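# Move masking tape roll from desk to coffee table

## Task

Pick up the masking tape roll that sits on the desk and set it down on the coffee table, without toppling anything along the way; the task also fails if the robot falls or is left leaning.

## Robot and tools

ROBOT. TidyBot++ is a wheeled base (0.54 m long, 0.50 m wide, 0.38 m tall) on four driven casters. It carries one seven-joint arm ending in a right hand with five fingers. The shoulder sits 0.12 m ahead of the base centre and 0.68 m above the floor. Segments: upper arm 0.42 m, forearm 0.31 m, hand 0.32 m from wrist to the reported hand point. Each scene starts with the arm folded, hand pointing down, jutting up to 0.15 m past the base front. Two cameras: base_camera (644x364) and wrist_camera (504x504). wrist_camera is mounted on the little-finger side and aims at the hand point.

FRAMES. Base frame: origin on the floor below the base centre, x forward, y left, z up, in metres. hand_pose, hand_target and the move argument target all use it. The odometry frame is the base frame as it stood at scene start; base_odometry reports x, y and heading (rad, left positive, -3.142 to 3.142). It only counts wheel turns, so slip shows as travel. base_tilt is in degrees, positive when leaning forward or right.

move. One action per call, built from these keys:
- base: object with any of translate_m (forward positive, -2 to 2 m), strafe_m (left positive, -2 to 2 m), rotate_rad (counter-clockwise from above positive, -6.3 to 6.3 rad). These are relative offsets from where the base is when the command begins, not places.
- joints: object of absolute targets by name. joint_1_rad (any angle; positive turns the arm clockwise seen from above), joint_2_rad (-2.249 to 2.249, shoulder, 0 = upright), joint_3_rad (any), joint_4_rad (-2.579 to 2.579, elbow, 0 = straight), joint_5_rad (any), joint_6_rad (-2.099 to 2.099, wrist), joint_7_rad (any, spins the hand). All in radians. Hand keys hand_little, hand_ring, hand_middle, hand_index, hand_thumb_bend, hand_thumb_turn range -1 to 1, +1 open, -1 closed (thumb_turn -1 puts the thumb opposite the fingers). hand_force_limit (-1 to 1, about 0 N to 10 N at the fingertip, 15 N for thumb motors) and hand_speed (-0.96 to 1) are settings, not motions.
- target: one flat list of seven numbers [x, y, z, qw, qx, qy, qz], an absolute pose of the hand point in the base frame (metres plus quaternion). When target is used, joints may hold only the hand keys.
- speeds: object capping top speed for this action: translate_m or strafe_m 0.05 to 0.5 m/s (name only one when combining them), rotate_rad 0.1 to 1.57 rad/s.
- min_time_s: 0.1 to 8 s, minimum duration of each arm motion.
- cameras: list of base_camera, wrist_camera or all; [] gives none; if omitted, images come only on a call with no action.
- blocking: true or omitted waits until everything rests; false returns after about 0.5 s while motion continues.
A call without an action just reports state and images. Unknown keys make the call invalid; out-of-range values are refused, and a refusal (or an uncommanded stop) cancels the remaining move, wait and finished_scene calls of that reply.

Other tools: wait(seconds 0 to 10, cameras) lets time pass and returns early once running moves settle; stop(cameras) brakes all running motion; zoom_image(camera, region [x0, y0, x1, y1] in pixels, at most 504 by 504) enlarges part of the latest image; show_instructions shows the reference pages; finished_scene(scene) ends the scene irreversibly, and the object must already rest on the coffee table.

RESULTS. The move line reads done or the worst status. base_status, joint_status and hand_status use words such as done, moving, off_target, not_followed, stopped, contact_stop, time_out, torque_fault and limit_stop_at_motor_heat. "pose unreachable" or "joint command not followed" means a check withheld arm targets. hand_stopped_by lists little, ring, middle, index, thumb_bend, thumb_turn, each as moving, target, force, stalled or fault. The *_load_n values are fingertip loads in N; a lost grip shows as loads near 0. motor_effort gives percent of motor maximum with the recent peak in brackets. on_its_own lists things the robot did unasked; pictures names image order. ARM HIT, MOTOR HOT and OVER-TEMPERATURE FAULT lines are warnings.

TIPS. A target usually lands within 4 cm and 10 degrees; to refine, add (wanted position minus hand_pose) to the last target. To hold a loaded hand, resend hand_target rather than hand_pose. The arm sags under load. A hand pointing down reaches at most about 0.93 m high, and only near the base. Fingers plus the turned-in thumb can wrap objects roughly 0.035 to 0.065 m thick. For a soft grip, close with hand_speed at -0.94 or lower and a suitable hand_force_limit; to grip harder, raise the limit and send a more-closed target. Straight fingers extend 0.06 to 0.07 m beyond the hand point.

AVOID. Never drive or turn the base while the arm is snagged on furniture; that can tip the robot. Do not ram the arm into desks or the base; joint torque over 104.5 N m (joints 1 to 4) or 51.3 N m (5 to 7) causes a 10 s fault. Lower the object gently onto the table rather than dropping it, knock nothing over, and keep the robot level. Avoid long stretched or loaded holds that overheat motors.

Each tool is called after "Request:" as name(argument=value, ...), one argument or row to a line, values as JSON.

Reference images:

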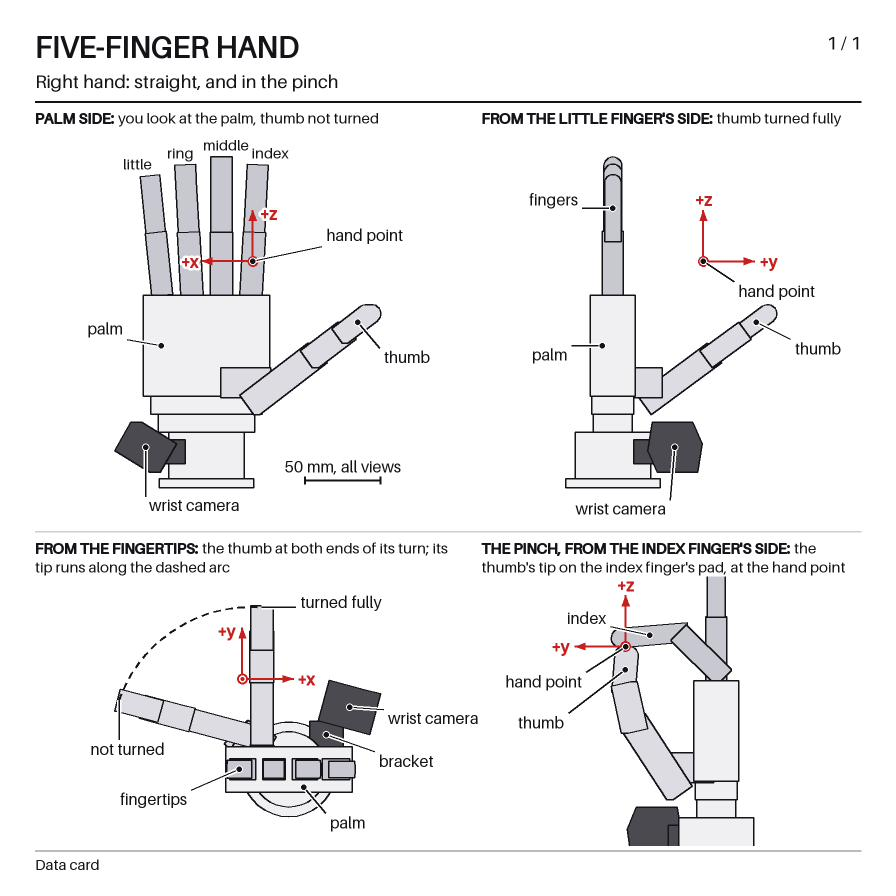

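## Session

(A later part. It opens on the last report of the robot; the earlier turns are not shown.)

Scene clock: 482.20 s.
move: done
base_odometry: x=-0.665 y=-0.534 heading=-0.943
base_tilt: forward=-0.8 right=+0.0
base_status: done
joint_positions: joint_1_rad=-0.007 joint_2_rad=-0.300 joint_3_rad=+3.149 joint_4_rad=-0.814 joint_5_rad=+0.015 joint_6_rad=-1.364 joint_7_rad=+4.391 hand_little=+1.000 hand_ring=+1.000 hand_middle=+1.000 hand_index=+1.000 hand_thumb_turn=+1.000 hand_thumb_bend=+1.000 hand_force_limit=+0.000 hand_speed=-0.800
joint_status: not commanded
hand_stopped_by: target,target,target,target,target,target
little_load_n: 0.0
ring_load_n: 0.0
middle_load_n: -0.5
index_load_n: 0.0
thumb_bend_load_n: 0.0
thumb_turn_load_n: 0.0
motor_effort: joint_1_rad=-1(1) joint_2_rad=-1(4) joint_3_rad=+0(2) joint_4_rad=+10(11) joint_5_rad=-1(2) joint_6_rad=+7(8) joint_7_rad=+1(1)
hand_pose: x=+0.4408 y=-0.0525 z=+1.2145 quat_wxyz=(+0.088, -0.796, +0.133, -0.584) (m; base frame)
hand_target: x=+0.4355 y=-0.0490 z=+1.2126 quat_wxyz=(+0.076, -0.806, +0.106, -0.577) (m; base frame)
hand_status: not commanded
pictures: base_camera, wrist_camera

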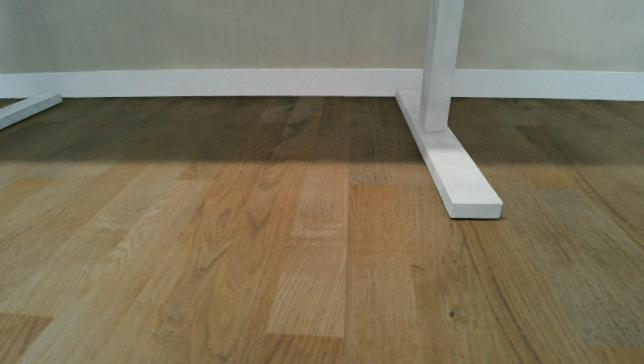

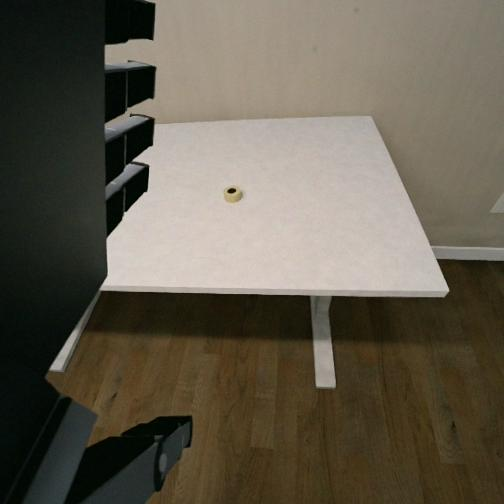

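Request:
move(
  target=[0.6, 0.0, 1.05, 0.299, -0.641, 0.641, -0.299],
  joints={"hand_thumb_turn": -1},
  min_time_s=4,
  cameras=["all"],
)

Scene clock: 500.73 s.
move: done
base_odometry: x=-0.665 y=-0.534 heading=-0.943
base_tilt: forward=-0.8 right=+0.0
base_status: not commanded
joint_positions: joint_1_rad=+0.096 joint_2_rad=+0.069 joint_3_rad=+3.149 joint_4_rad=-0.814 joint_5_rad=-0.020 joint_6_rad=-1.364 joint_7_rad=+3.292 hand_little=+1.000 hand_ring=+1.000 hand_middle=+1.000 hand_index=+1.000 hand_thumb_turn=-1.000 hand_thumb_bend=+1.000 hand_force_limit=+0.000 hand_speed=-0.800
joint_status: all done
hand_stopped_by: target,target,target,target,target,target
little_load_n: 0.0
ring_load_n: 0.0
middle_load_n: 0.0
index_load_n: 0.0
thumb_bend_load_n: 0.0
thumb_turn_load_n: 0.0
motor_effort: joint_1_rad=+0(1) joint_2_rad=-15(17) joint_3_rad=+0(1) joint_4_rad=+13(14) joint_5_rad=-1(1) joint_6_rad=+6(7) joint_7_rad=+0(1)
hand_pose: x=+0.6022 y=-0.0204 z=+1.0499 quat_wxyz=(+0.272, -0.654, +0.620, -0.336) (m; base frame)
hand_target: x=+0.6000 y=+0.0000 z=+1.0500 quat_wxyz=(+0.299, -0.641, +0.641, -0.299) (m; base frame)
hand_status: done (0.021 m and 6.0 deg from the pose sent, 0.235 m and 74.5 deg at the start)
pictures: base_camera, wrist_camera

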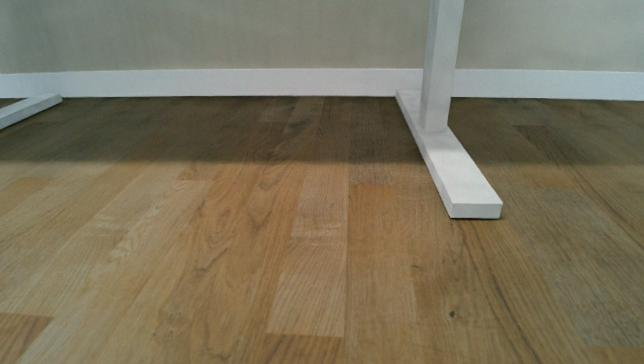

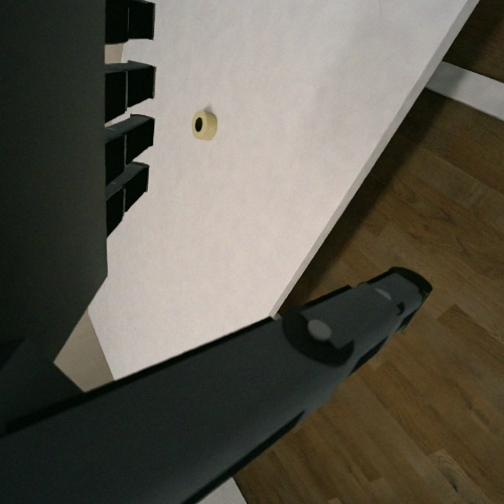

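Request:
move(
  base={"translate_m": 0.22},
  speeds={"translate_m": 0.15},
)

Request:
move(
  target=[0.785, 0.0, 1.0, 0.299, -0.641, 0.641, -0.299],
  min_time_s=3,
  cameras=["all"],
)

Scene clock: 567.93 s.
move: done
base_odometry: x=-0.536 y=-0.713 heading=-0.944
base_tilt: forward=-0.7 right=+0.1
base_status: done
joint_positions: joint_1_rad=+0.097 joint_2_rad=+0.083 joint_3_rad=+3.149 joint_4_rad=-0.813 joint_5_rad=-0.022 joint_6_rad=-1.364 joint_7_rad=+3.292 hand_little=+1.000 hand_ring=+1.000 hand_middle=+1.000 hand_index=+1.000 hand_thumb_turn=-1.000 hand_thumb_bend=+1.000 hand_force_limit=+0.000 hand_speed=-0.800
joint_status: not commanded
hand_stopped_by: target,target,target,target,target,target
little_load_n: 0.0
ring_load_n: 0.0
middle_load_n: 0.0
index_load_n: 0.0
thumb_bend_load_n: 0.0
thumb_turn_load_n: 0.0
motor_effort: joint_1_rad=+0(2) joint_2_rad=-16(20) joint_3_rad=+0(1) joint_4_rad=+13(15) joint_5_rad=-1(2) joint_6_rad=+6(6) joint_7_rad=+1(1)
hand_pose: x=+0.6073 y=-0.0213 z=+1.0435 quat_wxyz=(+0.269, -0.656, +0.623, -0.331) (m; base frame)
hand_target: x=+0.6000 y=+0.0000 z=+1.0500 quat_wxyz=(+0.299, -0.641, +0.641, -0.299) (m; base frame)
hand_status: not commanded
pictures: none

Scene clock: 571.50 s.
move: done
base_odometry: x=-0.536 y=-0.713 heading=-0.944
base_tilt: forward=-0.7 right=+0.1
base_status: not commanded
joint_positions: joint_1_rad=+0.097 joint_2_rad=+0.599 joint_3_rad=+3.126 joint_4_rad=-0.184 joint_5_rad=-0.022 joint_6_rad=-1.452 joint_7_rad=+3.247 hand_little=+1.000 hand_ring=+1.000 hand_middle=+1.000 hand_index=+1.000 hand_thumb_turn=-1.000 hand_thumb_bend=+1.000 hand_force_limit=+0.000 hand_speed=-0.800
joint_status: not commanded
hand_stopped_by: target,target,target,target,target,target
little_load_n: 0.0
ring_load_n: 0.0
middle_load_n: 0.0
index_load_n: 0.0
thumb_bend_load_n: 0.0
thumb_turn_load_n: 0.0
motor_effort: joint_1_rad=-1(1) joint_2_rad=-29(31) joint_3_rad=-1(1) joint_4_rad=+13(14) joint_5_rad=-1(2) joint_6_rad=+6(6) joint_7_rad=+0(1)
hand_pose: x=+0.7921 y=-0.0270 z=+1.0049 quat_wxyz=(+0.290, -0.643, +0.628, -0.329) (m; base frame)
hand_target: x=+0.7850 y=+0.0000 z=+1.0000 quat_wxyz=(+0.299, -0.641, +0.641, -0.299) (m; base frame)
hand_status: done (0.028 m and 3.9 deg from the pose sent, 0.184 m and 5.7 deg at the start)
pictures: base_camera, wrist_camera

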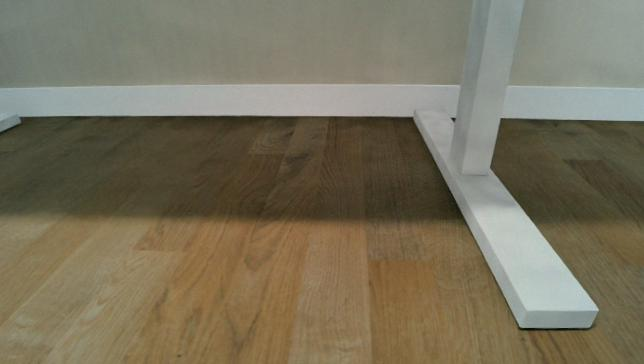

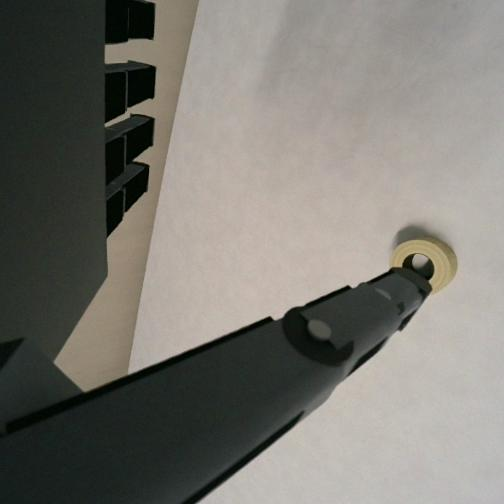

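Request:
move(
  target=[0.775, 0.035, 0.94, 0.299, -0.641, 0.641, -0.299],
  min_time_s=3,
  cameras=["wrist_camera"],
)

Scene clock: 599.87 s.
move: done
base_odometry: x=-0.536 y=-0.713 heading=-0.944
base_tilt: forward=-0.7 right=+0.1
base_status: not commanded
joint_positions: joint_1_rad=+0.097 joint_2_rad=+0.442 joint_3_rad=+2.975 joint_4_rad=-0.766 joint_5_rad=+0.063 joint_6_rad=-1.157 joint_7_rad=+3.140 hand_little=+1.000 hand_ring=+1.000 hand_middle=+1.000 hand_index=+1.000 hand_thumb_turn=-1.000 hand_thumb_bend=+1.000 hand_force_limit=+0.000 hand_speed=-0.800
joint_status: not commanded
hand_stopped_by: target,target,target,target,target,target
little_load_n: 0.0
ring_load_n: 0.0
middle_load_n: 0.0
index_load_n: 0.0
thumb_bend_load_n: 0.0
thumb_turn_load_n: 0.0
motor_effort: joint_1_rad=+0(1) joint_2_rad=-27(31) joint_3_rad=-1(2) joint_4_rad=+15(16) joint_5_rad=-1(2) joint_6_rad=+5(6) joint_7_rad=+1(1)
hand_pose: x=+0.7726 y=+0.0315 z=+0.9056 quat_wxyz=(+0.278, -0.662, +0.646, -0.261) (m; base frame)
hand_target: x=+0.7750 y=+0.0350 z=+0.9400 quat_wxyz=(+0.299, -0.641, +0.641, -0.299) (m; base frame)
hand_status: done (0.035 m and 5.6 deg from the pose sent, 0.091 m and 3.9 deg at the start)
pictures: wrist_camera

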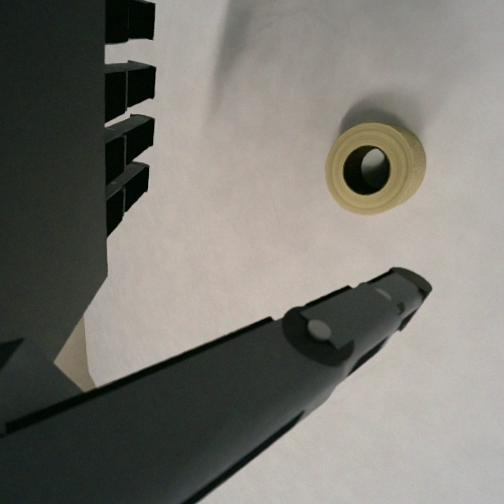

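Request:
zoom_image(
  camera="wrist_camera",
  region=[284, 90, 464, 270],
)

Request:
move(
  target=[0.775, 0.035, 0.97, 0.299, -0.641, 0.641, -0.299],
  min_time_s=2,
  cameras=["wrist_camera"],
)

Scaled by 2.800 from the camera's 504x504 image, which has a finer 720x720 frame.

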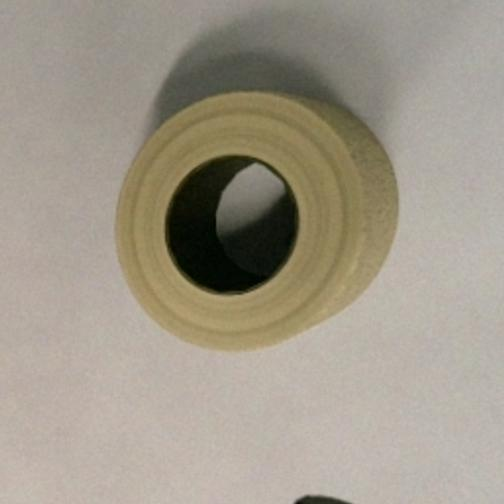

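Scene clock: 655.13 s.
move: done
base_odometry: x=-0.536 y=-0.713 heading=-0.944
base_tilt: forward=-0.7 right=+0.1
base_status: not commanded
joint_positions: joint_1_rad=+0.081 joint_2_rad=+0.442 joint_3_rad=+2.975 joint_4_rad=-0.626 joint_5_rad=+0.063 joint_6_rad=-1.184 joint_7_rad=+3.140 hand_little=+1.000 hand_ring=+1.000 hand_middle=+1.000 hand_index=+1.000 hand_thumb_turn=-1.000 hand_thumb_bend=+1.000 hand_force_limit=+0.000 hand_speed=-0.800
joint_status: not commanded
hand_stopped_by: target,target,target,target,target,target
little_load_n: -0.5
ring_load_n: 0.0
middle_load_n: 0.0
index_load_n: 0.0
thumb_bend_load_n: 0.0
thumb_turn_load_n: 0.0
motor_effort: joint_1_rad=+0(1) joint_2_rad=-27(28) joint_3_rad=-1(2) joint_4_rad=+15(16) joint_5_rad=-1(1) joint_6_rad=+6(6) joint_7_rad=+1(1)
hand_pose: x=+0.7830 y=+0.0378 z=+0.9677 quat_wxyz=(+0.317, -0.647, +0.628, -0.294) (m; base frame)
hand_target: x=+0.7750 y=+0.0350 z=+0.9700 quat_wxyz=(+0.299, -0.641, +0.641, -0.299) (m; base frame)
hand_status: done (0.009 m and 2.6 deg from the pose sent, 0.065 m and 5.6 deg at the start)
pictures: wrist_camera

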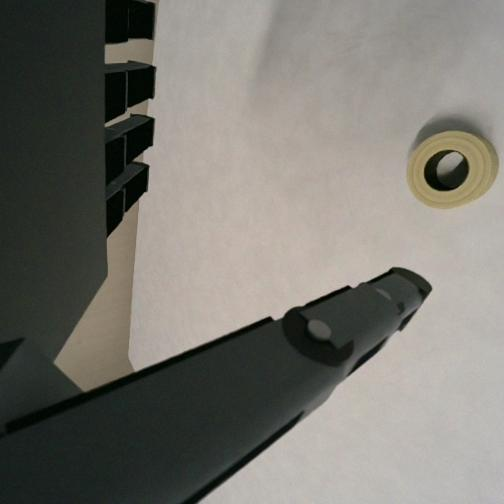

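Request:
move(
  target=[0.78, 0.025, 0.92, 0.299, -0.641, 0.641, -0.299],
  min_time_s=2,
  cameras=["wrist_camera"],
)

Scene clock: 685.40 s.
move: done
base_odometry: x=-0.536 y=-0.713 heading=-0.944
base_tilt: forward=-0.7 right=+0.1
base_status: not commanded
joint_positions: joint_1_rad=+0.104 joint_2_rad=+0.437 joint_3_rad=+2.952 joint_4_rad=-0.845 joint_5_rad=+0.063 joint_6_rad=-1.084 joint_7_rad=+3.140 hand_little=+1.000 hand_ring=+1.000 hand_middle=+1.000 hand_index=+1.000 hand_thumb_turn=-1.000 hand_thumb_bend=+1.000 hand_force_limit=+0.000 hand_speed=-0.800
joint_status: not commanded
hand_stopped_by: target,target,target,target,target,target
little_load_n: 0.0
ring_load_n: 0.0
middle_load_n: 0.0
index_load_n: 0.0
thumb_bend_load_n: 0.0
thumb_turn_load_n: 0.0
motor_effort: joint_1_rad=+0(1) joint_2_rad=-28(29) joint_3_rad=-1(2) joint_4_rad=+16(16) joint_5_rad=+1(1) joint_6_rad=+6(6) joint_7_rad=+0(1)
hand_pose: x=+0.7767 y=+0.0415 z=+0.8856 quat_wxyz=(+0.283, -0.667, +0.640, -0.256) (m; base frame)
hand_target: x=+0.7800 y=+0.0250 z=+0.9200 quat_wxyz=(+0.299, -0.641, +0.641, -0.299) (m; base frame)
hand_status: done (0.038 m and 6.0 deg from the pose sent, 0.049 m and 2.6 deg at the start)
pictures: wrist_camera

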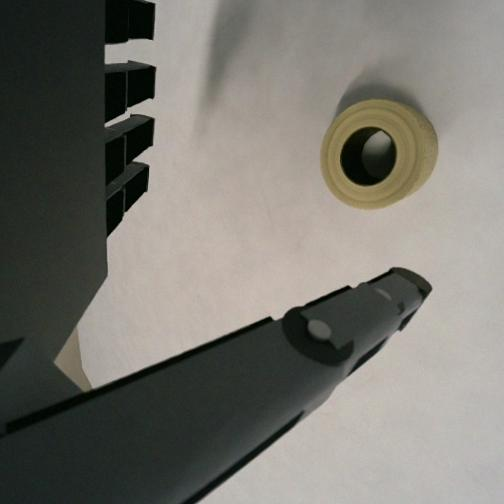

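Request:
move(
  target=[0.795, 0.005, 0.885, 0.318, -0.6315, 0.6315, -0.318],
  min_time_s=2,
  cameras=["wrist_camera"],
)

Scene clock: 711.37 s.
move: done
base_odometry: x=-0.536 y=-0.713 heading=-0.944
base_tilt: forward=-0.7 right=+0.1
base_status: not commanded
joint_positions: joint_1_rad=+0.209 joint_2_rad=+0.412 joint_3_rad=+2.877 joint_4_rad=-1.043 joint_5_rad=+0.065 joint_6_rad=-0.854 joint_7_rad=+3.140 hand_little=+1.000 hand_ring=+1.000 hand_middle=+1.000 hand_index=+1.000 hand_thumb_turn=-1.000 hand_thumb_bend=+1.000 hand_force_limit=+0.000 hand_speed=-0.800
joint_status: not commanded
hand_stopped_by: target,target,target,target,target,target
little_load_n: 0.5
ring_load_n: 0.0
middle_load_n: 0.0
index_load_n: 0.0
thumb_bend_load_n: 0.0
thumb_turn_load_n: 0.0
motor_effort: joint_1_rad=+0(1) joint_2_rad=-27(28) joint_3_rad=-2(2) joint_4_rad=+16(17) joint_5_rad=+0(1) joint_6_rad=+6(6) joint_7_rad=+0(1)
hand_pose: x=+0.7924 y=+0.0197 z=+0.8510 quat_wxyz=(+0.307, -0.647, +0.643, -0.272) (m; base frame)
hand_target: x=+0.7950 y=+0.0050 z=+0.8850 quat_wxyz=(+0.318, -0.632, +0.632, -0.318) (m; base frame)
hand_status: done (0.037 m and 5.9 deg from the pose sent, 0.041 m and 9.2 deg at the start)
pictures: wrist_camera

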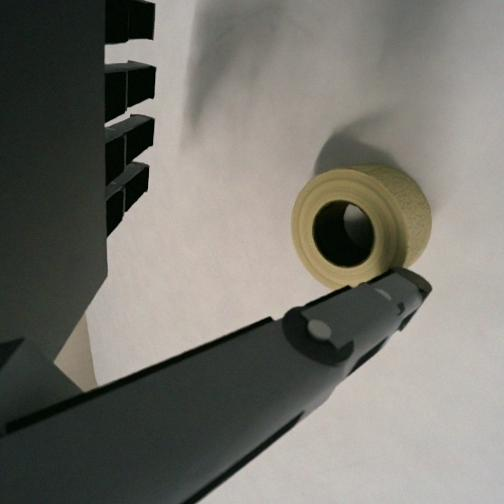

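Request:
move(
  target=[0.802, 0.005, 0.85, 0.318, -0.6315, 0.6315, -0.318],
  min_time_s=2,
  cameras=["wrist_camera"],
)

Scene clock: 725.87 s.
move: done
base_odometry: x=-0.536 y=-0.713 heading=-0.944
base_tilt: forward=-0.7 right=+0.0
base_status: not commanded
joint_positions: joint_1_rad=+0.239 joint_2_rad=+0.403 joint_3_rad=+2.835 joint_4_rad=-1.140 joint_5_rad=+0.108 joint_6_rad=-0.749 joint_7_rad=+3.134 hand_little=+1.000 hand_ring=+1.000 hand_middle=+1.000 hand_index=+1.000 hand_thumb_turn=-1.000 hand_thumb_bend=+1.000 hand_force_limit=+0.000 hand_speed=-0.800
joint_status: not commanded
hand_stopped_by: target,target,target,target,target,target
little_load_n: 0.0
ring_load_n: 0.0
middle_load_n: 0.0
index_load_n: 0.0
thumb_bend_load_n: 0.0
thumb_turn_load_n: 0.0
motor_effort: joint_1_rad=+0(1) joint_2_rad=-27(28) joint_3_rad=-2(3) joint_4_rad=+17(17) joint_5_rad=-1(1) joint_6_rad=+6(6) joint_7_rad=+1(1)
hand_pose: x=+0.7950 y=+0.0170 z=+0.8308 quat_wxyz=(+0.307, -0.650, +0.633, -0.286) (m; base frame)
hand_target: x=+0.8020 y=+0.0050 z=+0.8500 quat_wxyz=(+0.318, -0.632, +0.632, -0.318) (m; base frame)
hand_status: done (0.024 m and 4.4 deg from the pose sent, 0.018 m and 5.9 deg at the start)
pictures: wrist_camera

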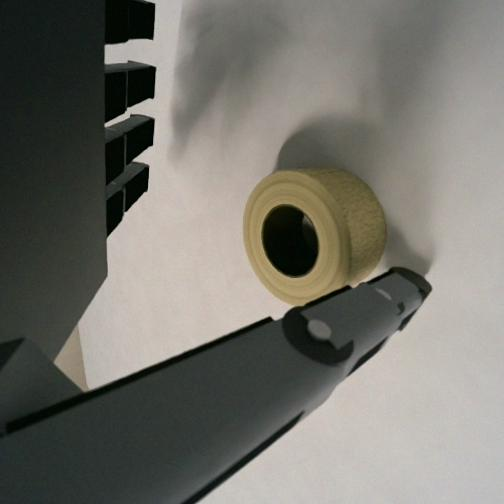

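Request:
move(
  target=[0.807, 0.005, 0.836, 0.318, -0.6315, 0.6315, -0.318],
  min_time_s=2,
  cameras=["wrist_camera"],
)

Scene clock: 738.70 s.
move: done
base_odometry: x=-0.536 y=-0.713 heading=-0.944
base_tilt: forward=-0.8 right=+0.1
base_status: not commanded
joint_positions: joint_1_rad=+0.248 joint_2_rad=+0.403 joint_3_rad=+2.818 joint_4_rad=-1.165 joint_5_rad=+0.133 joint_6_rad=-0.711 joint_7_rad=+3.116 hand_little=+1.000 hand_ring=+1.000 hand_middle=+1.000 hand_index=+1.000 hand_thumb_turn=-1.000 hand_thumb_bend=+1.000 hand_force_limit=+0.000 hand_speed=-0.800
joint_status: not commanded
hand_stopped_by: target,target,target,target,target,target
little_load_n: 0.0
ring_load_n: 0.0
middle_load_n: 0.0
index_load_n: 0.0
thumb_bend_load_n: 0.0
thumb_turn_load_n: 0.0
motor_effort: joint_1_rad=-1(1) joint_2_rad=-27(28) joint_3_rad=-2(3) joint_4_rad=+16(17) joint_5_rad=+0(1) joint_6_rad=+6(6) joint_7_rad=+1(1)
hand_pose: x=+0.7982 y=+0.0168 z=+0.8262 quat_wxyz=(+0.310, -0.648, +0.631, -0.293) (m; base frame)
hand_target: x=+0.8070 y=+0.0050 z=+0.8360 quat_wxyz=(+0.318, -0.632, +0.632, -0.318) (m; base frame)
hand_status: done (0.018 m and 3.6 deg from the pose sent, 0.018 m and 4.4 deg at the start)
pictures: wrist_camera

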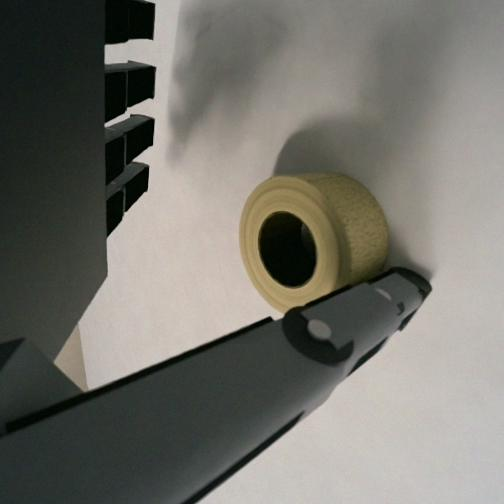

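Request:
move(
  target=[0.812, 0.005, 0.825, 0.318, -0.6315, 0.6315, -0.318],
  min_time_s=2,
  cameras=["wrist_camera"],
)

Scene clock: 746.37 s.
move: done
base_odometry: x=-0.536 y=-0.713 heading=-0.944
base_tilt: forward=-0.7 right=+0.1
base_status: not commanded
joint_positions: joint_1_rad=+0.253 joint_2_rad=+0.403 joint_3_rad=+2.806 joint_4_rad=-1.177 joint_5_rad=+0.154 joint_6_rad=-0.684 joint_7_rad=+3.100 hand_little=+1.000 hand_ring=+1.000 hand_middle=+1.000 hand_index=+1.000 hand_thumb_turn=-1.000 hand_thumb_bend=+1.000 hand_force_limit=+0.000 hand_speed=-0.800
joint_status: not commanded
hand_stopped_by: target,target,target,target,target,target
little_load_n: 0.0
ring_load_n: 0.0
middle_load_n: 0.0
index_load_n: 0.0
thumb_bend_load_n: 0.5
thumb_turn_load_n: 0.0
motor_effort: joint_1_rad=+0(1) joint_2_rad=-25(27) joint_3_rad=-2(3) joint_4_rad=+16(17) joint_5_rad=-1(1) joint_6_rad=+6(6) joint_7_rad=+0(1)
hand_pose: x=+0.8023 y=+0.0170 z=+0.8268 quat_wxyz=(+0.314, -0.645, +0.629, -0.300) (m; base frame)
hand_target: x=+0.8120 y=+0.0050 z=+0.8250 quat_wxyz=(+0.318, -0.632, +0.632, -0.318) (m; base frame)
hand_status: done (0.016 m and 2.6 deg from the pose sent, 0.018 m and 3.6 deg at the start)
pictures: wrist_camera

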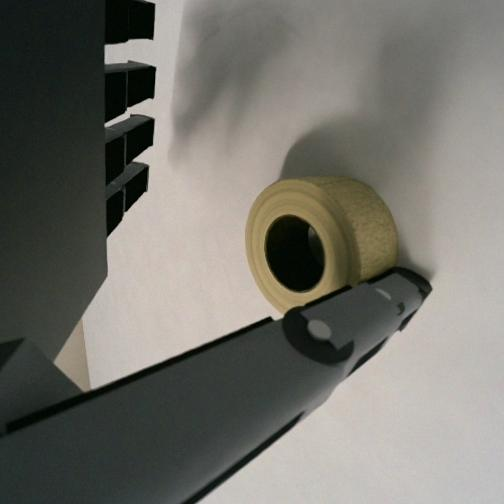

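Request:
move(
  target=[0.812, 0.005, 0.833, 0.318, -0.6315, 0.6315, -0.318],
  joints={"hand_index": 0.3, "hand_middle": 0.3},
  min_time_s=2,
  cameras=["wrist_camera"],
)

Scene clock: 759.60 s.
move: done
base_odometry: x=-0.536 y=-0.713 heading=-0.944
base_tilt: forward=-0.7 right=+0.1
base_status: not commanded
joint_positions: joint_1_rad=+0.253 joint_2_rad=+0.403 joint_3_rad=+2.806 joint_4_rad=-1.177 joint_5_rad=+0.154 joint_6_rad=-0.661 joint_7_rad=+3.100 hand_little=+1.000 hand_ring=+1.000 hand_middle=+0.301 hand_index=+0.300 hand_thumb_turn=-1.000 hand_thumb_bend=+1.000 hand_force_limit=+0.000 hand_speed=-0.800
joint_status: all done
hand_stopped_by: target,target,target,target,target,target
little_load_n: 0.0
ring_load_n: -0.5
middle_load_n: 4.0
index_load_n: 0.0
thumb_bend_load_n: 0.0
thumb_turn_load_n: 0.0
motor_effort: joint_1_rad=+0(1) joint_2_rad=-24(26) joint_3_rad=-2(3) joint_4_rad=+12(16) joint_5_rad=+0(2) joint_6_rad=+2(6) joint_7_rad=+1(1)
hand_pose: x=+0.8079 y=+0.0174 z=+0.8318 quat_wxyz=(+0.322, -0.642, +0.625, -0.307) (m; base frame)
hand_target: x=+0.8120 y=+0.0050 z=+0.8330 quat_wxyz=(+0.318, -0.632, +0.632, -0.318) (m; base frame)
hand_status: done (0.013 m and 1.9 deg from the pose sent, 0.017 m and 2.6 deg at the start)
pictures: wrist_camera

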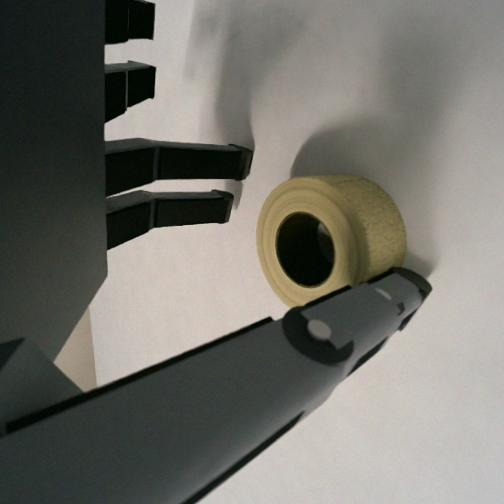

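Request:
move(
  target=[0.812, 0.005, 0.84, 0.318, -0.6315, 0.6315, -0.318],
  min_time_s=1.5,
  cameras=["wrist_camera"],
)

Request:
move(
  joints={"hand_index": 0.05, "hand_middle": 0.05, "hand_force_limit": -0.2},
  cameras=["wrist_camera"],
)

Scene clock: 782.00 s.
move: done
base_odometry: x=-0.536 y=-0.713 heading=-0.944
base_tilt: forward=-0.7 right=+0.1
base_status: not commanded
joint_positions: joint_1_rad=+0.253 joint_2_rad=+0.403 joint_3_rad=+2.806 joint_4_rad=-1.176 joint_5_rad=+0.154 joint_6_rad=-0.661 joint_7_rad=+3.100 hand_little=+1.000 hand_ring=+1.000 hand_middle=+0.301 hand_index=+0.300 hand_thumb_turn=-1.000 hand_thumb_bend=+1.000 hand_force_limit=+0.000 hand_speed=-0.800
joint_status: not commanded
hand_stopped_by: target,target,target,target,target,target
little_load_n: 0.0
ring_load_n: 0.0
middle_load_n: 1.5
index_load_n: 0.0
thumb_bend_load_n: 0.0
thumb_turn_load_n: 0.0
motor_effort: joint_1_rad=-1(1) joint_2_rad=-26(27) joint_3_rad=-2(3) joint_4_rad=+15(15) joint_5_rad=+0(1) joint_6_rad=+5(5) joint_7_rad=+1(1)
hand_pose: x=+0.8081 y=+0.0174 z=+0.8322 quat_wxyz=(+0.322, -0.641, +0.625, -0.307) (m; base frame)
hand_target: x=+0.8120 y=+0.0050 z=+0.8400 quat_wxyz=(+0.318, -0.632, +0.632, -0.318) (m; base frame)
hand_status: done (0.015 m and 1.9 deg from the pose sent, 0.015 m and 1.9 deg at the start)
pictures: wrist_camera

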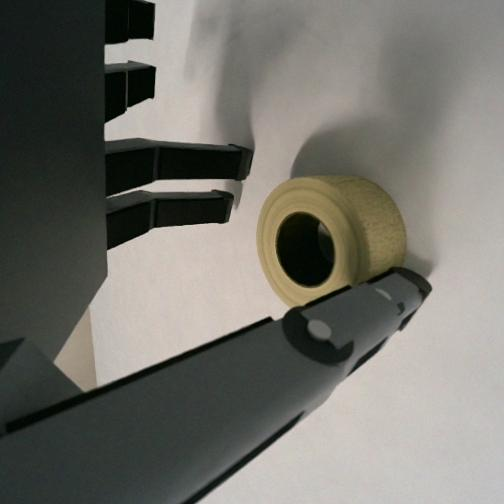

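Scene clock: 782.93 s.
move: done
base_odometry: x=-0.536 y=-0.713 heading=-0.944
base_tilt: forward=-0.7 right=+0.1
base_status: not commanded
joint_positions: joint_1_rad=+0.253 joint_2_rad=+0.403 joint_3_rad=+2.806 joint_4_rad=-1.175 joint_5_rad=+0.154 joint_6_rad=-0.661 joint_7_rad=+3.100 hand_little=+1.000 hand_ring=+1.000 hand_middle=+0.050 hand_index=+0.050 hand_thumb_turn=-1.000 hand_thumb_bend=+1.000 hand_force_limit=-0.200 hand_speed=-0.800
joint_status: all done
hand_stopped_by: target,target,target,target,target,target
little_load_n: 0.0
ring_load_n: 0.0
middle_load_n: 0.0
index_load_n: 0.0
thumb_bend_load_n: 0.0
thumb_turn_load_n: 0.0
motor_effort: joint_1_rad=+0(1) joint_2_rad=-27(28) joint_3_rad=-2(3) joint_4_rad=+17(17) joint_5_rad=+0(1) joint_6_rad=+6(6) joint_7_rad=+0(1)
hand_pose: x=+0.8083 y=+0.0173 z=+0.8326 quat_wxyz=(+0.322, -0.641, +0.625, -0.307) (m; base frame)
hand_target: x=+0.8120 y=+0.0050 z=+0.8400 quat_wxyz=(+0.318, -0.632, +0.632, -0.318) (m; base frame)
hand_status: not commanded
pictures: wrist_camera

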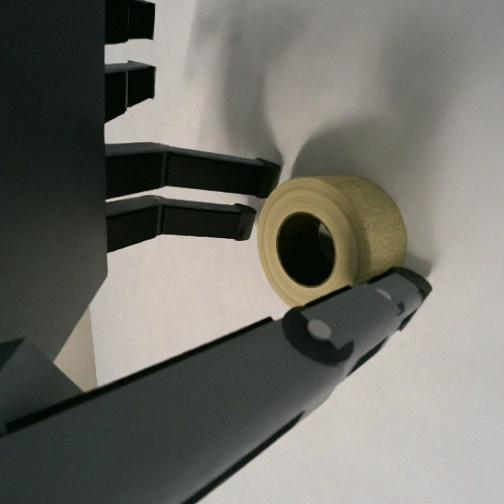

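Request:
move(
  joints={"hand_index": -0.3, "hand_middle": -0.3},
  cameras=["wrist_camera"],
)

Scene clock: 793.27 s.
move: off_target
base_odometry: x=-0.536 y=-0.713 heading=-0.944
base_tilt: forward=-0.8 right=+0.0
base_status: not commanded
joint_positions: joint_1_rad=+0.253 joint_2_rad=+0.403 joint_3_rad=+2.806 joint_4_rad=-1.175 joint_5_rad=+0.154 joint_6_rad=-0.661 joint_7_rad=+3.100 hand_little=+1.000 hand_ring=+1.000 hand_middle=-0.150 hand_index=-0.243 hand_thumb_turn=-1.000 hand_thumb_bend=+1.000 hand_force_limit=-0.200 hand_speed=-0.800
joint_status: hand_middle off_target (ended at -0.150, target -0.300); hand_index off_target (ended at -0.243, target -0.300)
hand_stopped_by: target,target,force,force,target,target
little_load_n: 0.0
ring_load_n: 0.0
middle_load_n: 4.0
index_load_n: 9.0
thumb_bend_load_n: 1.5
thumb_turn_load_n: -0.5
motor_effort: joint_1_rad=+0(1) joint_2_rad=-27(28) joint_3_rad=-2(3) joint_4_rad=+16(17) joint_5_rad=-1(1) joint_6_rad=+6(6) joint_7_rad=+0(1)
hand_pose: x=+0.8083 y=+0.0173 z=+0.8327 quat_wxyz=(+0.322, -0.641, +0.625, -0.307) (m; base frame)
hand_target: x=+0.8120 y=+0.0050 z=+0.8400 quat_wxyz=(+0.318, -0.632, +0.632, -0.318) (m; base frame)
hand_status: not commanded
pictures: wrist_camera

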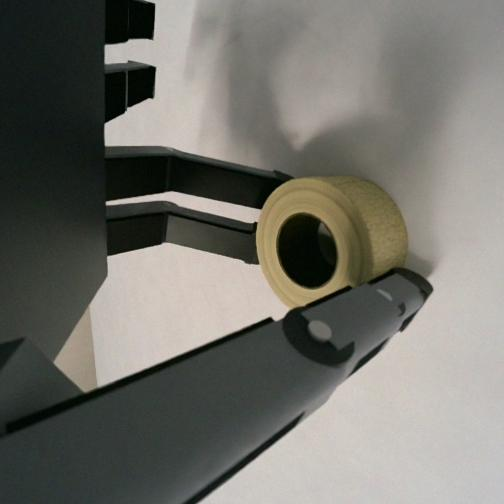

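Request:
move(
  target=[0.80, 0.005, 0.90, 0.318, -0.6315, 0.6315, -0.318],
  min_time_s=2.5,
  cameras=["wrist_camera"],
)

Scene clock: 803.70 s.
move: done
base_odometry: x=-0.536 y=-0.713 heading=-0.944
base_tilt: forward=-0.7 right=+0.1
base_status: not commanded
joint_positions: joint_1_rad=+0.242 joint_2_rad=+0.403 joint_3_rad=+2.837 joint_4_rad=-1.013 joint_5_rad=+0.154 joint_6_rad=-0.804 joint_7_rad=+3.100 hand_little=+1.000 hand_ring=+1.000 hand_middle=-0.150 hand_index=-0.243 hand_thumb_turn=-1.000 hand_thumb_bend=+1.000 hand_force_limit=-0.200 hand_speed=-0.800
joint_status: not commanded
hand_stopped_by: target,target,force,force,target,target
little_load_n: -0.5
ring_load_n: 0.0
middle_load_n: 4.0
index_load_n: 8.5
thumb_bend_load_n: 2.0
thumb_turn_load_n: 0.0
motor_effort: joint_1_rad=+0(1) joint_2_rad=-27(28) joint_3_rad=-2(3) joint_4_rad=+17(17) joint_5_rad=+0(1) joint_6_rad=+6(7) joint_7_rad=+0(1)
hand_pose: x=+0.8099 y=-0.0041 z=+0.8845 quat_wxyz=(+0.317, -0.627, +0.634, -0.322) (m; base frame)
hand_target: x=+0.8000 y=+0.0050 z=+0.9000 quat_wxyz=(+0.318, -0.632, +0.632, -0.318) (m; base frame)
hand_status: done (0.021 m and 0.7 deg from the pose sent, 0.069 m and 1.9 deg at the start)
pictures: wrist_camera

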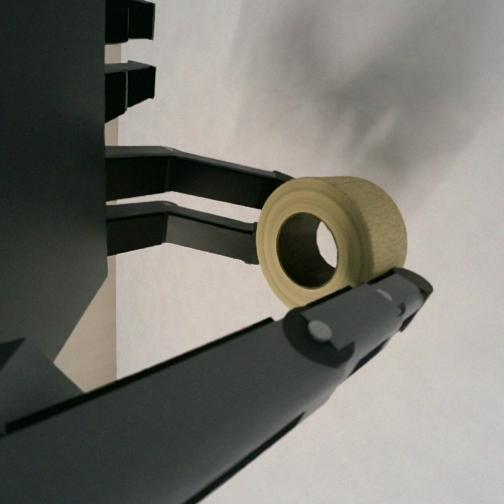

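Request:
move(
  target=[0.70, 0.0, 1.02, 0.299, -0.641, 0.641, -0.299],
  min_time_s=3,
)

Request:
move(
  target=[0.48, 0.0, 1.08, 0.299, -0.641, 0.641, -0.299],
  min_time_s=3,
  cameras=["wrist_camera"],
)

Scene clock: 816.43 s.
move: done
base_odometry: x=-0.536 y=-0.713 heading=-0.944
base_tilt: forward=-0.7 right=+0.1
base_status: not commanded
joint_positions: joint_1_rad=+0.187 joint_2_rad=+0.343 joint_3_rad=+2.964 joint_4_rad=-0.652 joint_5_rad=+0.087 joint_6_rad=-1.295 joint_7_rad=+3.122 hand_little=+1.000 hand_ring=+1.000 hand_middle=-0.150 hand_index=-0.243 hand_thumb_turn=-1.000 hand_thumb_bend=+1.000 hand_force_limit=-0.200 hand_speed=-0.800
joint_status: not commanded
hand_stopped_by: target,target,force,force,target,target
little_load_n: 0.0
ring_load_n: 0.0
middle_load_n: 4.5
index_load_n: 8.5
thumb_bend_load_n: 2.0
thumb_turn_load_n: 0.0
motor_effort: joint_1_rad=-1(1) joint_2_rad=-23(28) joint_3_rad=-1(3) joint_4_rad=+14(17) joint_5_rad=+0(2) joint_6_rad=+6(6) joint_7_rad=+0(1)
hand_pose: x=+0.7240 y=-0.0253 z=+0.9943 quat_wxyz=(+0.282, -0.617, +0.669, -0.304) (m; base frame)
hand_target: x=+0.7000 y=+0.0000 z=+1.0200 quat_wxyz=(+0.299, -0.641, +0.641, -0.299) (m; base frame)
hand_status: done (0.043 m and 4.7 deg from the pose sent, 0.175 m and 3.8 deg at the start)
pictures: none

Scene clock: 819.80 s.
move: done
base_odometry: x=-0.536 y=-0.713 heading=-0.944
base_tilt: forward=-0.7 right=+0.1
base_status: not commanded
joint_positions: joint_1_rad=-0.181 joint_2_rad=-0.125 joint_3_rad=+3.379 joint_4_rad=-0.849 joint_5_rad=+0.052 joint_6_rad=-1.494 joint_7_rad=+3.145 hand_little=+1.000 hand_ring=+1.000 hand_middle=-0.150 hand_index=-0.243 hand_thumb_turn=-1.000 hand_thumb_bend=+1.000 hand_force_limit=-0.200 hand_speed=-0.800
joint_status: not commanded
hand_stopped_by: target,target,force,force,target,target
little_load_n: 0.0
ring_load_n: 0.0
middle_load_n: 4.5
index_load_n: 9.0
thumb_bend_load_n: 1.5
thumb_turn_load_n: 0.0
motor_effort: joint_1_rad=-1(1) joint_2_rad=-8(26) joint_3_rad=+0(1) joint_4_rad=+12(15) joint_5_rad=-1(1) joint_6_rad=+6(7) joint_7_rad=+0(1)
hand_pose: x=+0.5002 y=-0.0173 z=+1.0908 quat_wxyz=(+0.296, -0.606, +0.661, -0.330) (m; base frame)
hand_target: x=+0.4800 y=+0.0000 z=+1.0800 quat_wxyz=(+0.299, -0.641, +0.641, -0.299) (m; base frame)
hand_status: done (0.029 m and 5.8 deg from the pose sent, 0.260 m and 4.7 deg at the start)
pictures: wrist_camera

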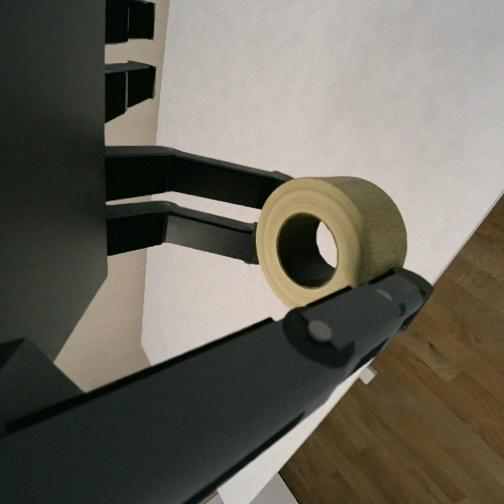

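Request:
move(
  base={"translate_m": -0.45},
  speeds={"translate_m": 0.3},
)

Request:
move(
  base={"rotate_rad": 3.004},
  speeds={"rotate_rad": 0.8},
)

Request:
move(
  base={"strafe_m": -0.328},
  speeds={"strafe_m": 0.3},
  cameras=["all"],
)

Scene clock: 835.70 s.
move: done
base_odometry: x=-0.800 y=-0.348 heading=-0.945
base_tilt: forward=-0.8 right=+0.1
base_status: done
joint_positions: joint_1_rad=-0.182 joint_2_rad=-0.142 joint_3_rad=+3.381 joint_4_rad=-0.853 joint_5_rad=+0.049 joint_6_rad=-1.498 joint_7_rad=+3.146 hand_little=+1.000 hand_ring=+1.000 hand_middle=-0.150 hand_index=-0.243 hand_thumb_turn=-1.000 hand_thumb_bend=+1.000 hand_force_limit=-0.200 hand_speed=-0.800
joint_status: not commanded
hand_stopped_by: target,target,force,force,target,target
little_load_n: 0.0
ring_load_n: 0.0
middle_load_n: 4.0
index_load_n: 8.5
thumb_bend_load_n: 1.5
thumb_turn_load_n: 0.0
motor_effort: joint_1_rad=+0(1) joint_2_rad=-7(13) joint_3_rad=+0(2) joint_4_rad=+12(13) joint_5_rad=+0(2) joint_6_rad=+6(7) joint_7_rad=+0(1)
hand_pose: x=+0.4923 y=-0.0180 z=+1.0947 quat_wxyz=(+0.302, -0.604, +0.660, -0.331) (m; base frame)
hand_target: x=+0.4800 y=+0.0000 z=+1.0800 quat_wxyz=(+0.299, -0.641, +0.641, -0.299) (m; base frame)
hand_status: not commanded
pictures: none

Scene clock: 840.27 s.
move: done
base_odometry: x=-0.800 y=-0.348 heading=+2.059
base_tilt: forward=-0.7 right=+0.1
base_status: done
joint_positions: joint_1_rad=-0.186 joint_2_rad=-0.142 joint_3_rad=+3.385 joint_4_rad=-0.853 joint_5_rad=+0.045 joint_6_rad=-1.498 joint_7_rad=+3.146 hand_little=+1.000 hand_ring=+1.000 hand_middle=-0.150 hand_index=-0.243 hand_thumb_turn=-1.000 hand_thumb_bend=+1.000 hand_force_limit=-0.200 hand_speed=-0.800
joint_status: not commanded
hand_stopped_by: target,target,force,force,target,target
little_load_n: 0.0
ring_load_n: 0.0
middle_load_n: 4.5
index_load_n: 8.5
thumb_bend_load_n: 2.0
thumb_turn_load_n: 0.0
motor_effort: joint_1_rad=-1(2) joint_2_rad=-8(9) joint_3_rad=+0(2) joint_4_rad=+12(13) joint_5_rad=-1(2) joint_6_rad=+6(6) joint_7_rad=+0(1)
hand_pose: x=+0.4924 y=-0.0171 z=+1.0947 quat_wxyz=(+0.303, -0.604, +0.659, -0.329) (m; base frame)
hand_target: x=+0.4800 y=+0.0000 z=+1.0800 quat_wxyz=(+0.299, -0.641, +0.641, -0.299) (m; base frame)
hand_status: not commanded
pictures: none

Scene clock: 842.27 s.
move: done
base_odometry: x=-0.510 y=-0.194 heading=+2.060
base_tilt: forward=-0.8 right=+0.1
base_status: done
joint_positions: joint_1_rad=-0.187 joint_2_rad=-0.142 joint_3_rad=+3.387 joint_4_rad=-0.853 joint_5_rad=+0.043 joint_6_rad=-1.498 joint_7_rad=+3.146 hand_little=+1.000 hand_ring=+1.000 hand_middle=-0.150 hand_index=-0.243 hand_thumb_turn=-1.000 hand_thumb_bend=+1.000 hand_force_limit=-0.200 hand_speed=-0.800
joint_status: not commanded
hand_stopped_by: target,target,force,force,target,target
little_load_n: -0.5
ring_load_n: 0.0
middle_load_n: 4.0
index_load_n: 8.5
thumb_bend_load_n: 2.0
thumb_turn_load_n: 0.0
motor_effort: joint_1_rad=+0(1) joint_2_rad=-7(9) joint_3_rad=-1(2) joint_4_rad=+12(13) joint_5_rad=-1(1) joint_6_rad=+6(7) joint_7_rad=+0(1)
hand_pose: x=+0.4924 y=-0.0171 z=+1.0947 quat_wxyz=(+0.303, -0.604, +0.660, -0.329) (m; base frame)
hand_target: x=+0.4800 y=+0.0000 z=+1.0800 quat_wxyz=(+0.299, -0.641, +0.641, -0.299) (m; base frame)
hand_status: not commanded
pictures: base_camera, wrist_camera

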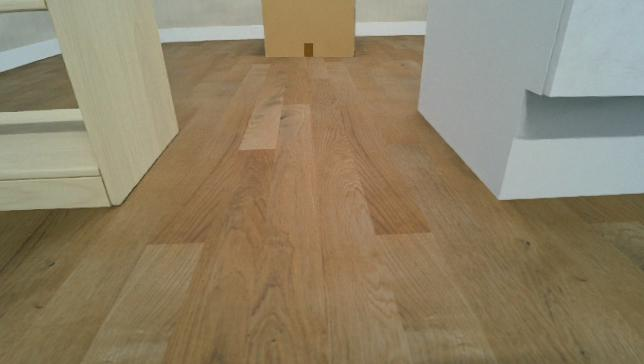

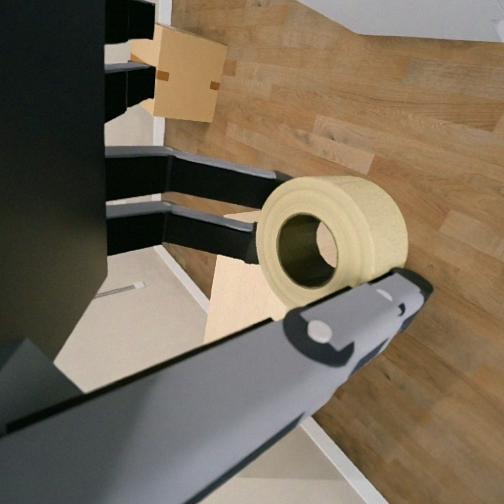

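Request:
move(
  base={"translate_m": 1.82},
  speeds={"translate_m": 0.35},
  cameras=["base_camera"],
)

Request:
move(
  base={"strafe_m": -1.5},
  speeds={"strafe_m": 0.35},
  cameras=["all"],
)

Scene clock: 859.77 s.
move: done
base_odometry: x=-1.365 y=+1.412 heading=+2.059
base_tilt: forward=-0.8 right=+0.1
base_status: done
joint_positions: joint_1_rad=-0.187 joint_2_rad=-0.138 joint_3_rad=+3.387 joint_4_rad=-0.854 joint_5_rad=+0.043 joint_6_rad=-1.498 joint_7_rad=+3.146 hand_little=+1.000 hand_ring=+1.000 hand_middle=-0.150 hand_index=-0.243 hand_thumb_turn=-1.000 hand_thumb_bend=+1.000 hand_force_limit=-0.200 hand_speed=-0.800
joint_status: not commanded
hand_stopped_by: target,target,force,force,target,target
little_load_n: 0.0
ring_load_n: 0.0
middle_load_n: 4.5
index_load_n: 9.0
thumb_bend_load_n: 2.0
thumb_turn_load_n: 0.0
motor_effort: joint_1_rad=+0(2) joint_2_rad=-6(11) joint_3_rad=-1(1) joint_4_rad=+12(13) joint_5_rad=-1(1) joint_6_rad=+6(7) joint_7_rad=+0(1)
hand_pose: x=+0.4941 y=-0.0167 z=+1.0928 quat_wxyz=(+0.301, -0.605, +0.660, -0.327) (m; base frame)
hand_target: x=+0.4800 y=+0.0000 z=+1.0800 quat_wxyz=(+0.299, -0.641, +0.641, -0.299) (m; base frame)
hand_status: not commanded
pictures: base_camera

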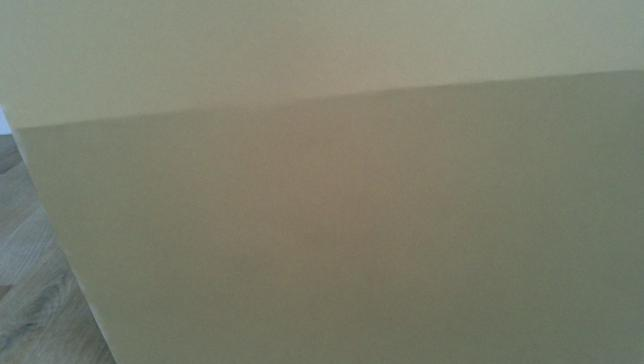

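Scene clock: 865.07 s.
move: done
base_odometry: x=-0.041 y=+2.117 heading=+2.060
base_tilt: forward=-0.8 right=+0.1
base_status: done
joint_positions: joint_1_rad=-0.187 joint_2_rad=-0.138 joint_3_rad=+3.389 joint_4_rad=-0.854 joint_5_rad=+0.042 joint_6_rad=-1.498 joint_7_rad=+3.146 hand_little=+1.000 hand_ring=+1.000 hand_middle=-0.150 hand_index=-0.243 hand_thumb_turn=-1.000 hand_thumb_bend=+1.000 hand_force_limit=-0.200 hand_speed=-0.800
joint_status: not commanded
hand_stopped_by: target,target,force,force,target,target
little_load_n: 0.0
ring_load_n: 0.0
middle_load_n: 4.5
index_load_n: 9.0
thumb_bend_load_n: 1.5
thumb_turn_load_n: 0.0
motor_effort: joint_1_rad=+0(2) joint_2_rad=-8(9) joint_3_rad=+0(2) joint_4_rad=+12(13) joint_5_rad=-1(2) joint_6_rad=+6(7) joint_7_rad=+1(1)
hand_pose: x=+0.4941 y=-0.0167 z=+1.0928 quat_wxyz=(+0.302, -0.605, +0.660, -0.327) (m; base frame)
hand_target: x=+0.4800 y=+0.0000 z=+1.0800 quat_wxyz=(+0.299, -0.641, +0.641, -0.299) (m; base frame)
hand_status: not commanded
pictures: base_camera, wrist_camera

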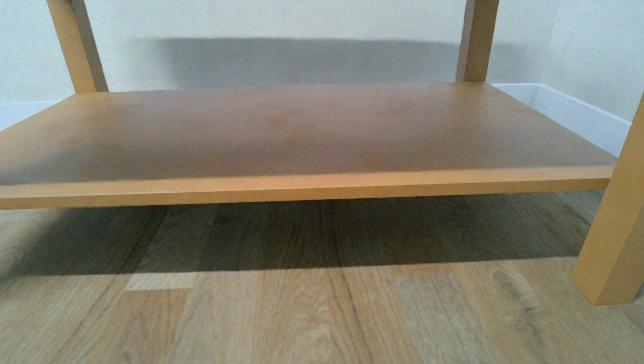

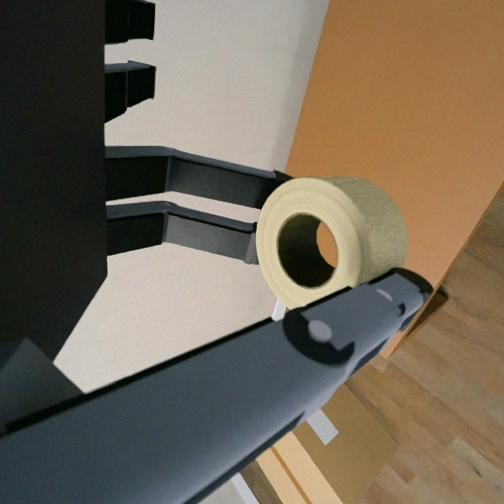

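Request:
move(
  target=[0.68, 0.0, 0.85, 0.318, -0.6315, 0.6315, -0.318],
  min_time_s=3,
)

Request:
move(
  target=[0.80, 0.0, 0.60, 0.318, -0.6315, 0.6315, -0.318],
  min_time_s=3,
  cameras=["wrist_camera"],
)

Scene clock: 891.97 s.
move: done
base_odometry: x=-0.041 y=+2.117 heading=+2.060
base_tilt: forward=-0.7 right=+0.1
base_status: not commanded
joint_positions: joint_1_rad=+0.128 joint_2_rad=+0.052 joint_3_rad=+3.105 joint_4_rad=-1.530 joint_5_rad=-0.052 joint_6_rad=-0.667 joint_7_rad=+3.240 hand_little=+1.000 hand_ring=+1.000 hand_middle=-0.150 hand_index=-0.243 hand_thumb_turn=-1.000 hand_thumb_bend=+1.000 hand_force_limit=-0.200 hand_speed=-0.800
joint_status: not commanded
hand_stopped_by: target,target,force,force,target,target
little_load_n: 0.0
ring_load_n: 0.0
middle_load_n: 4.5
index_load_n: 9.0
thumb_bend_load_n: 2.0
thumb_turn_load_n: 0.0
motor_effort: joint_1_rad=+0(1) joint_2_rad=-17(19) joint_3_rad=+0(1) joint_4_rad=+17(17) joint_5_rad=-1(2) joint_6_rad=+6(6) joint_7_rad=+1(1)
hand_pose: x=+0.6675 y=-0.0112 z=+0.8492 quat_wxyz=(+0.294, -0.631, +0.644, -0.317) (m; base frame)
hand_target: x=+0.6800 y=+0.0000 z=+0.8500 quat_wxyz=(+0.318, -0.632, +0.632, -0.318) (m; base frame)
hand_status: done (0.017 m and 3.1 deg from the pose sent, 0.306 m and 5.0 deg at the start)
pictures: none

Scene clock: 895.60 s.
move: done
base_odometry: x=-0.041 y=+2.117 heading=+2.060
base_tilt: forward=-0.7 right=+0.1
base_status: not commanded
joint_positions: joint_1_rad=+0.091 joint_2_rad=+0.536 joint_3_rad=+3.121 joint_4_rad=-1.705 joint_5_rad=+0.737 joint_6_rad=+0.024 joint_7_rad=+2.437 hand_little=+1.000 hand_ring=+1.000 hand_middle=-0.150 hand_index=-0.243 hand_thumb_turn=-1.000 hand_thumb_bend=+1.000 hand_force_limit=-0.200 hand_speed=-0.800
joint_status: not commanded
hand_stopped_by: target,target,force,force,target,target
little_load_n: 0.0
ring_load_n: 0.0
middle_load_n: 4.0
index_load_n: 9.0
thumb_bend_load_n: 1.5
thumb_turn_load_n: 0.0
motor_effort: joint_1_rad=+0(2) joint_2_rad=-29(31) joint_3_rad=-1(1) joint_4_rad=+14(17) joint_5_rad=+0(2) joint_6_rad=+5(6) joint_7_rad=+0(1)
hand_pose: x=+0.7991 y=-0.0139 z=+0.6046 quat_wxyz=(+0.305, -0.622, +0.646, -0.321) (m; base frame)
hand_target: x=+0.8000 y=+0.0000 z=+0.6000 quat_wxyz=(+0.318, -0.632, +0.632, -0.318) (m; base frame)
hand_status: done (0.015 m and 2.5 deg from the pose sent, 0.282 m and 3.1 deg at the start)
pictures: wrist_camera

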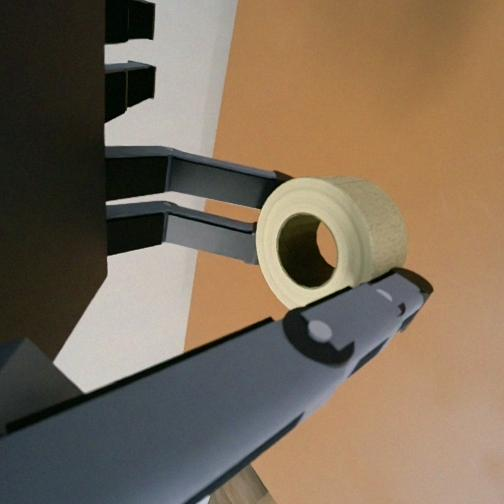

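Request:
move(
  target=[0.80, 0.0, 0.53, 0.318, -0.6315, 0.6315, -0.318],
  min_time_s=2.5,
  cameras=["wrist_camera"],
)

Request:
move(
  target=[0.80, 0.0, 0.495, 0.318, -0.6315, 0.6315, -0.318],
  min_time_s=2,
  cameras=["wrist_camera"],
)

Scene clock: 904.33 s.
move: done
base_odometry: x=-0.041 y=+2.117 heading=+2.060
base_tilt: forward=-0.7 right=+0.1
base_status: not commanded
joint_positions: joint_1_rad=-0.069 joint_2_rad=+0.655 joint_3_rad=+3.362 joint_4_rad=-1.777 joint_5_rad=+0.674 joint_6_rad=+0.248 joint_7_rad=+2.441 hand_little=+1.000 hand_ring=+1.000 hand_middle=-0.150 hand_index=-0.243 hand_thumb_turn=-1.000 hand_thumb_bend=+1.000 hand_force_limit=-0.200 hand_speed=-0.800
joint_status: not commanded
hand_stopped_by: target,target,force,force,target,target
little_load_n: 0.0
ring_load_n: -0.5
middle_load_n: 4.5
index_load_n: 9.0
thumb_bend_load_n: 1.5
thumb_turn_load_n: 0.0
motor_effort: joint_1_rad=+0(1) joint_2_rad=-30(31) joint_3_rad=+1(1) joint_4_rad=+12(14) joint_5_rad=-2(2) joint_6_rad=+5(5) joint_7_rad=+0(1)
hand_pose: x=+0.7968 y=-0.0073 z=+0.5335 quat_wxyz=(+0.306, -0.633, +0.638, -0.313) (m; base frame)
hand_target: x=+0.8000 y=+0.0000 z=+0.5300 quat_wxyz=(+0.318, -0.632, +0.632, -0.318) (m; base frame)
hand_status: done (0.009 m and 1.7 deg from the pose sent, 0.076 m and 2.5 deg at the start)
pictures: wrist_camera

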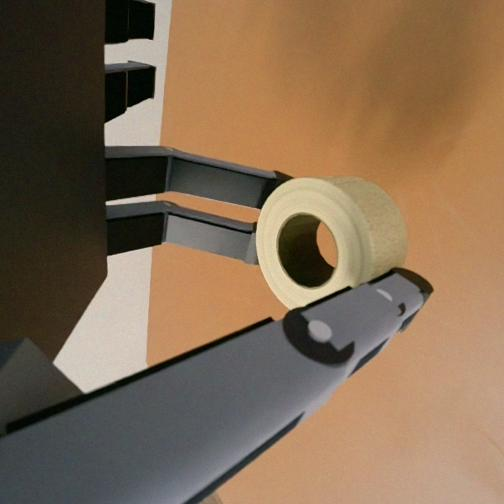

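Scene clock: 906.63 s.
move: done
base_odometry: x=-0.041 y=+2.117 heading=+2.060
base_tilt: forward=-0.7 right=+0.1
base_status: not commanded
joint_positions: joint_1_rad=-0.102 joint_2_rad=+0.729 joint_3_rad=+3.412 joint_4_rad=-1.797 joint_5_rad=+0.598 joint_6_rad=+0.340 joint_7_rad=+2.483 hand_little=+1.000 hand_ring=+1.000 hand_middle=-0.150 hand_index=-0.243 hand_thumb_turn=-1.000 hand_thumb_bend=+1.000 hand_force_limit=-0.200 hand_speed=-0.800
joint_status: not commanded
hand_stopped_by: target,target,force,force,target,target
little_load_n: 0.0
ring_load_n: 0.0
middle_load_n: 4.0
index_load_n: 9.0
thumb_bend_load_n: 2.0
thumb_turn_load_n: 0.0
motor_effort: joint_1_rad=+0(1) joint_2_rad=-31(32) joint_3_rad=+1(2) joint_4_rad=+11(12) joint_5_rad=-2(2) joint_6_rad=+5(5) joint_7_rad=+0(1)
hand_pose: x=+0.7963 y=-0.0033 z=+0.4973 quat_wxyz=(+0.309, -0.633, +0.640, -0.307) (m; base frame)
hand_target: x=+0.8000 y=+0.0000 z=+0.4950 quat_wxyz=(+0.318, -0.632, +0.632, -0.318) (m; base frame)
hand_status: done (0.005 m and 1.9 deg from the pose sent, 0.039 m and 1.7 deg at the start)
pictures: wrist_camera

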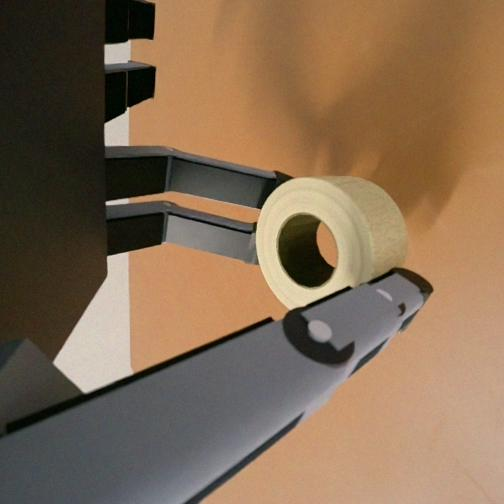

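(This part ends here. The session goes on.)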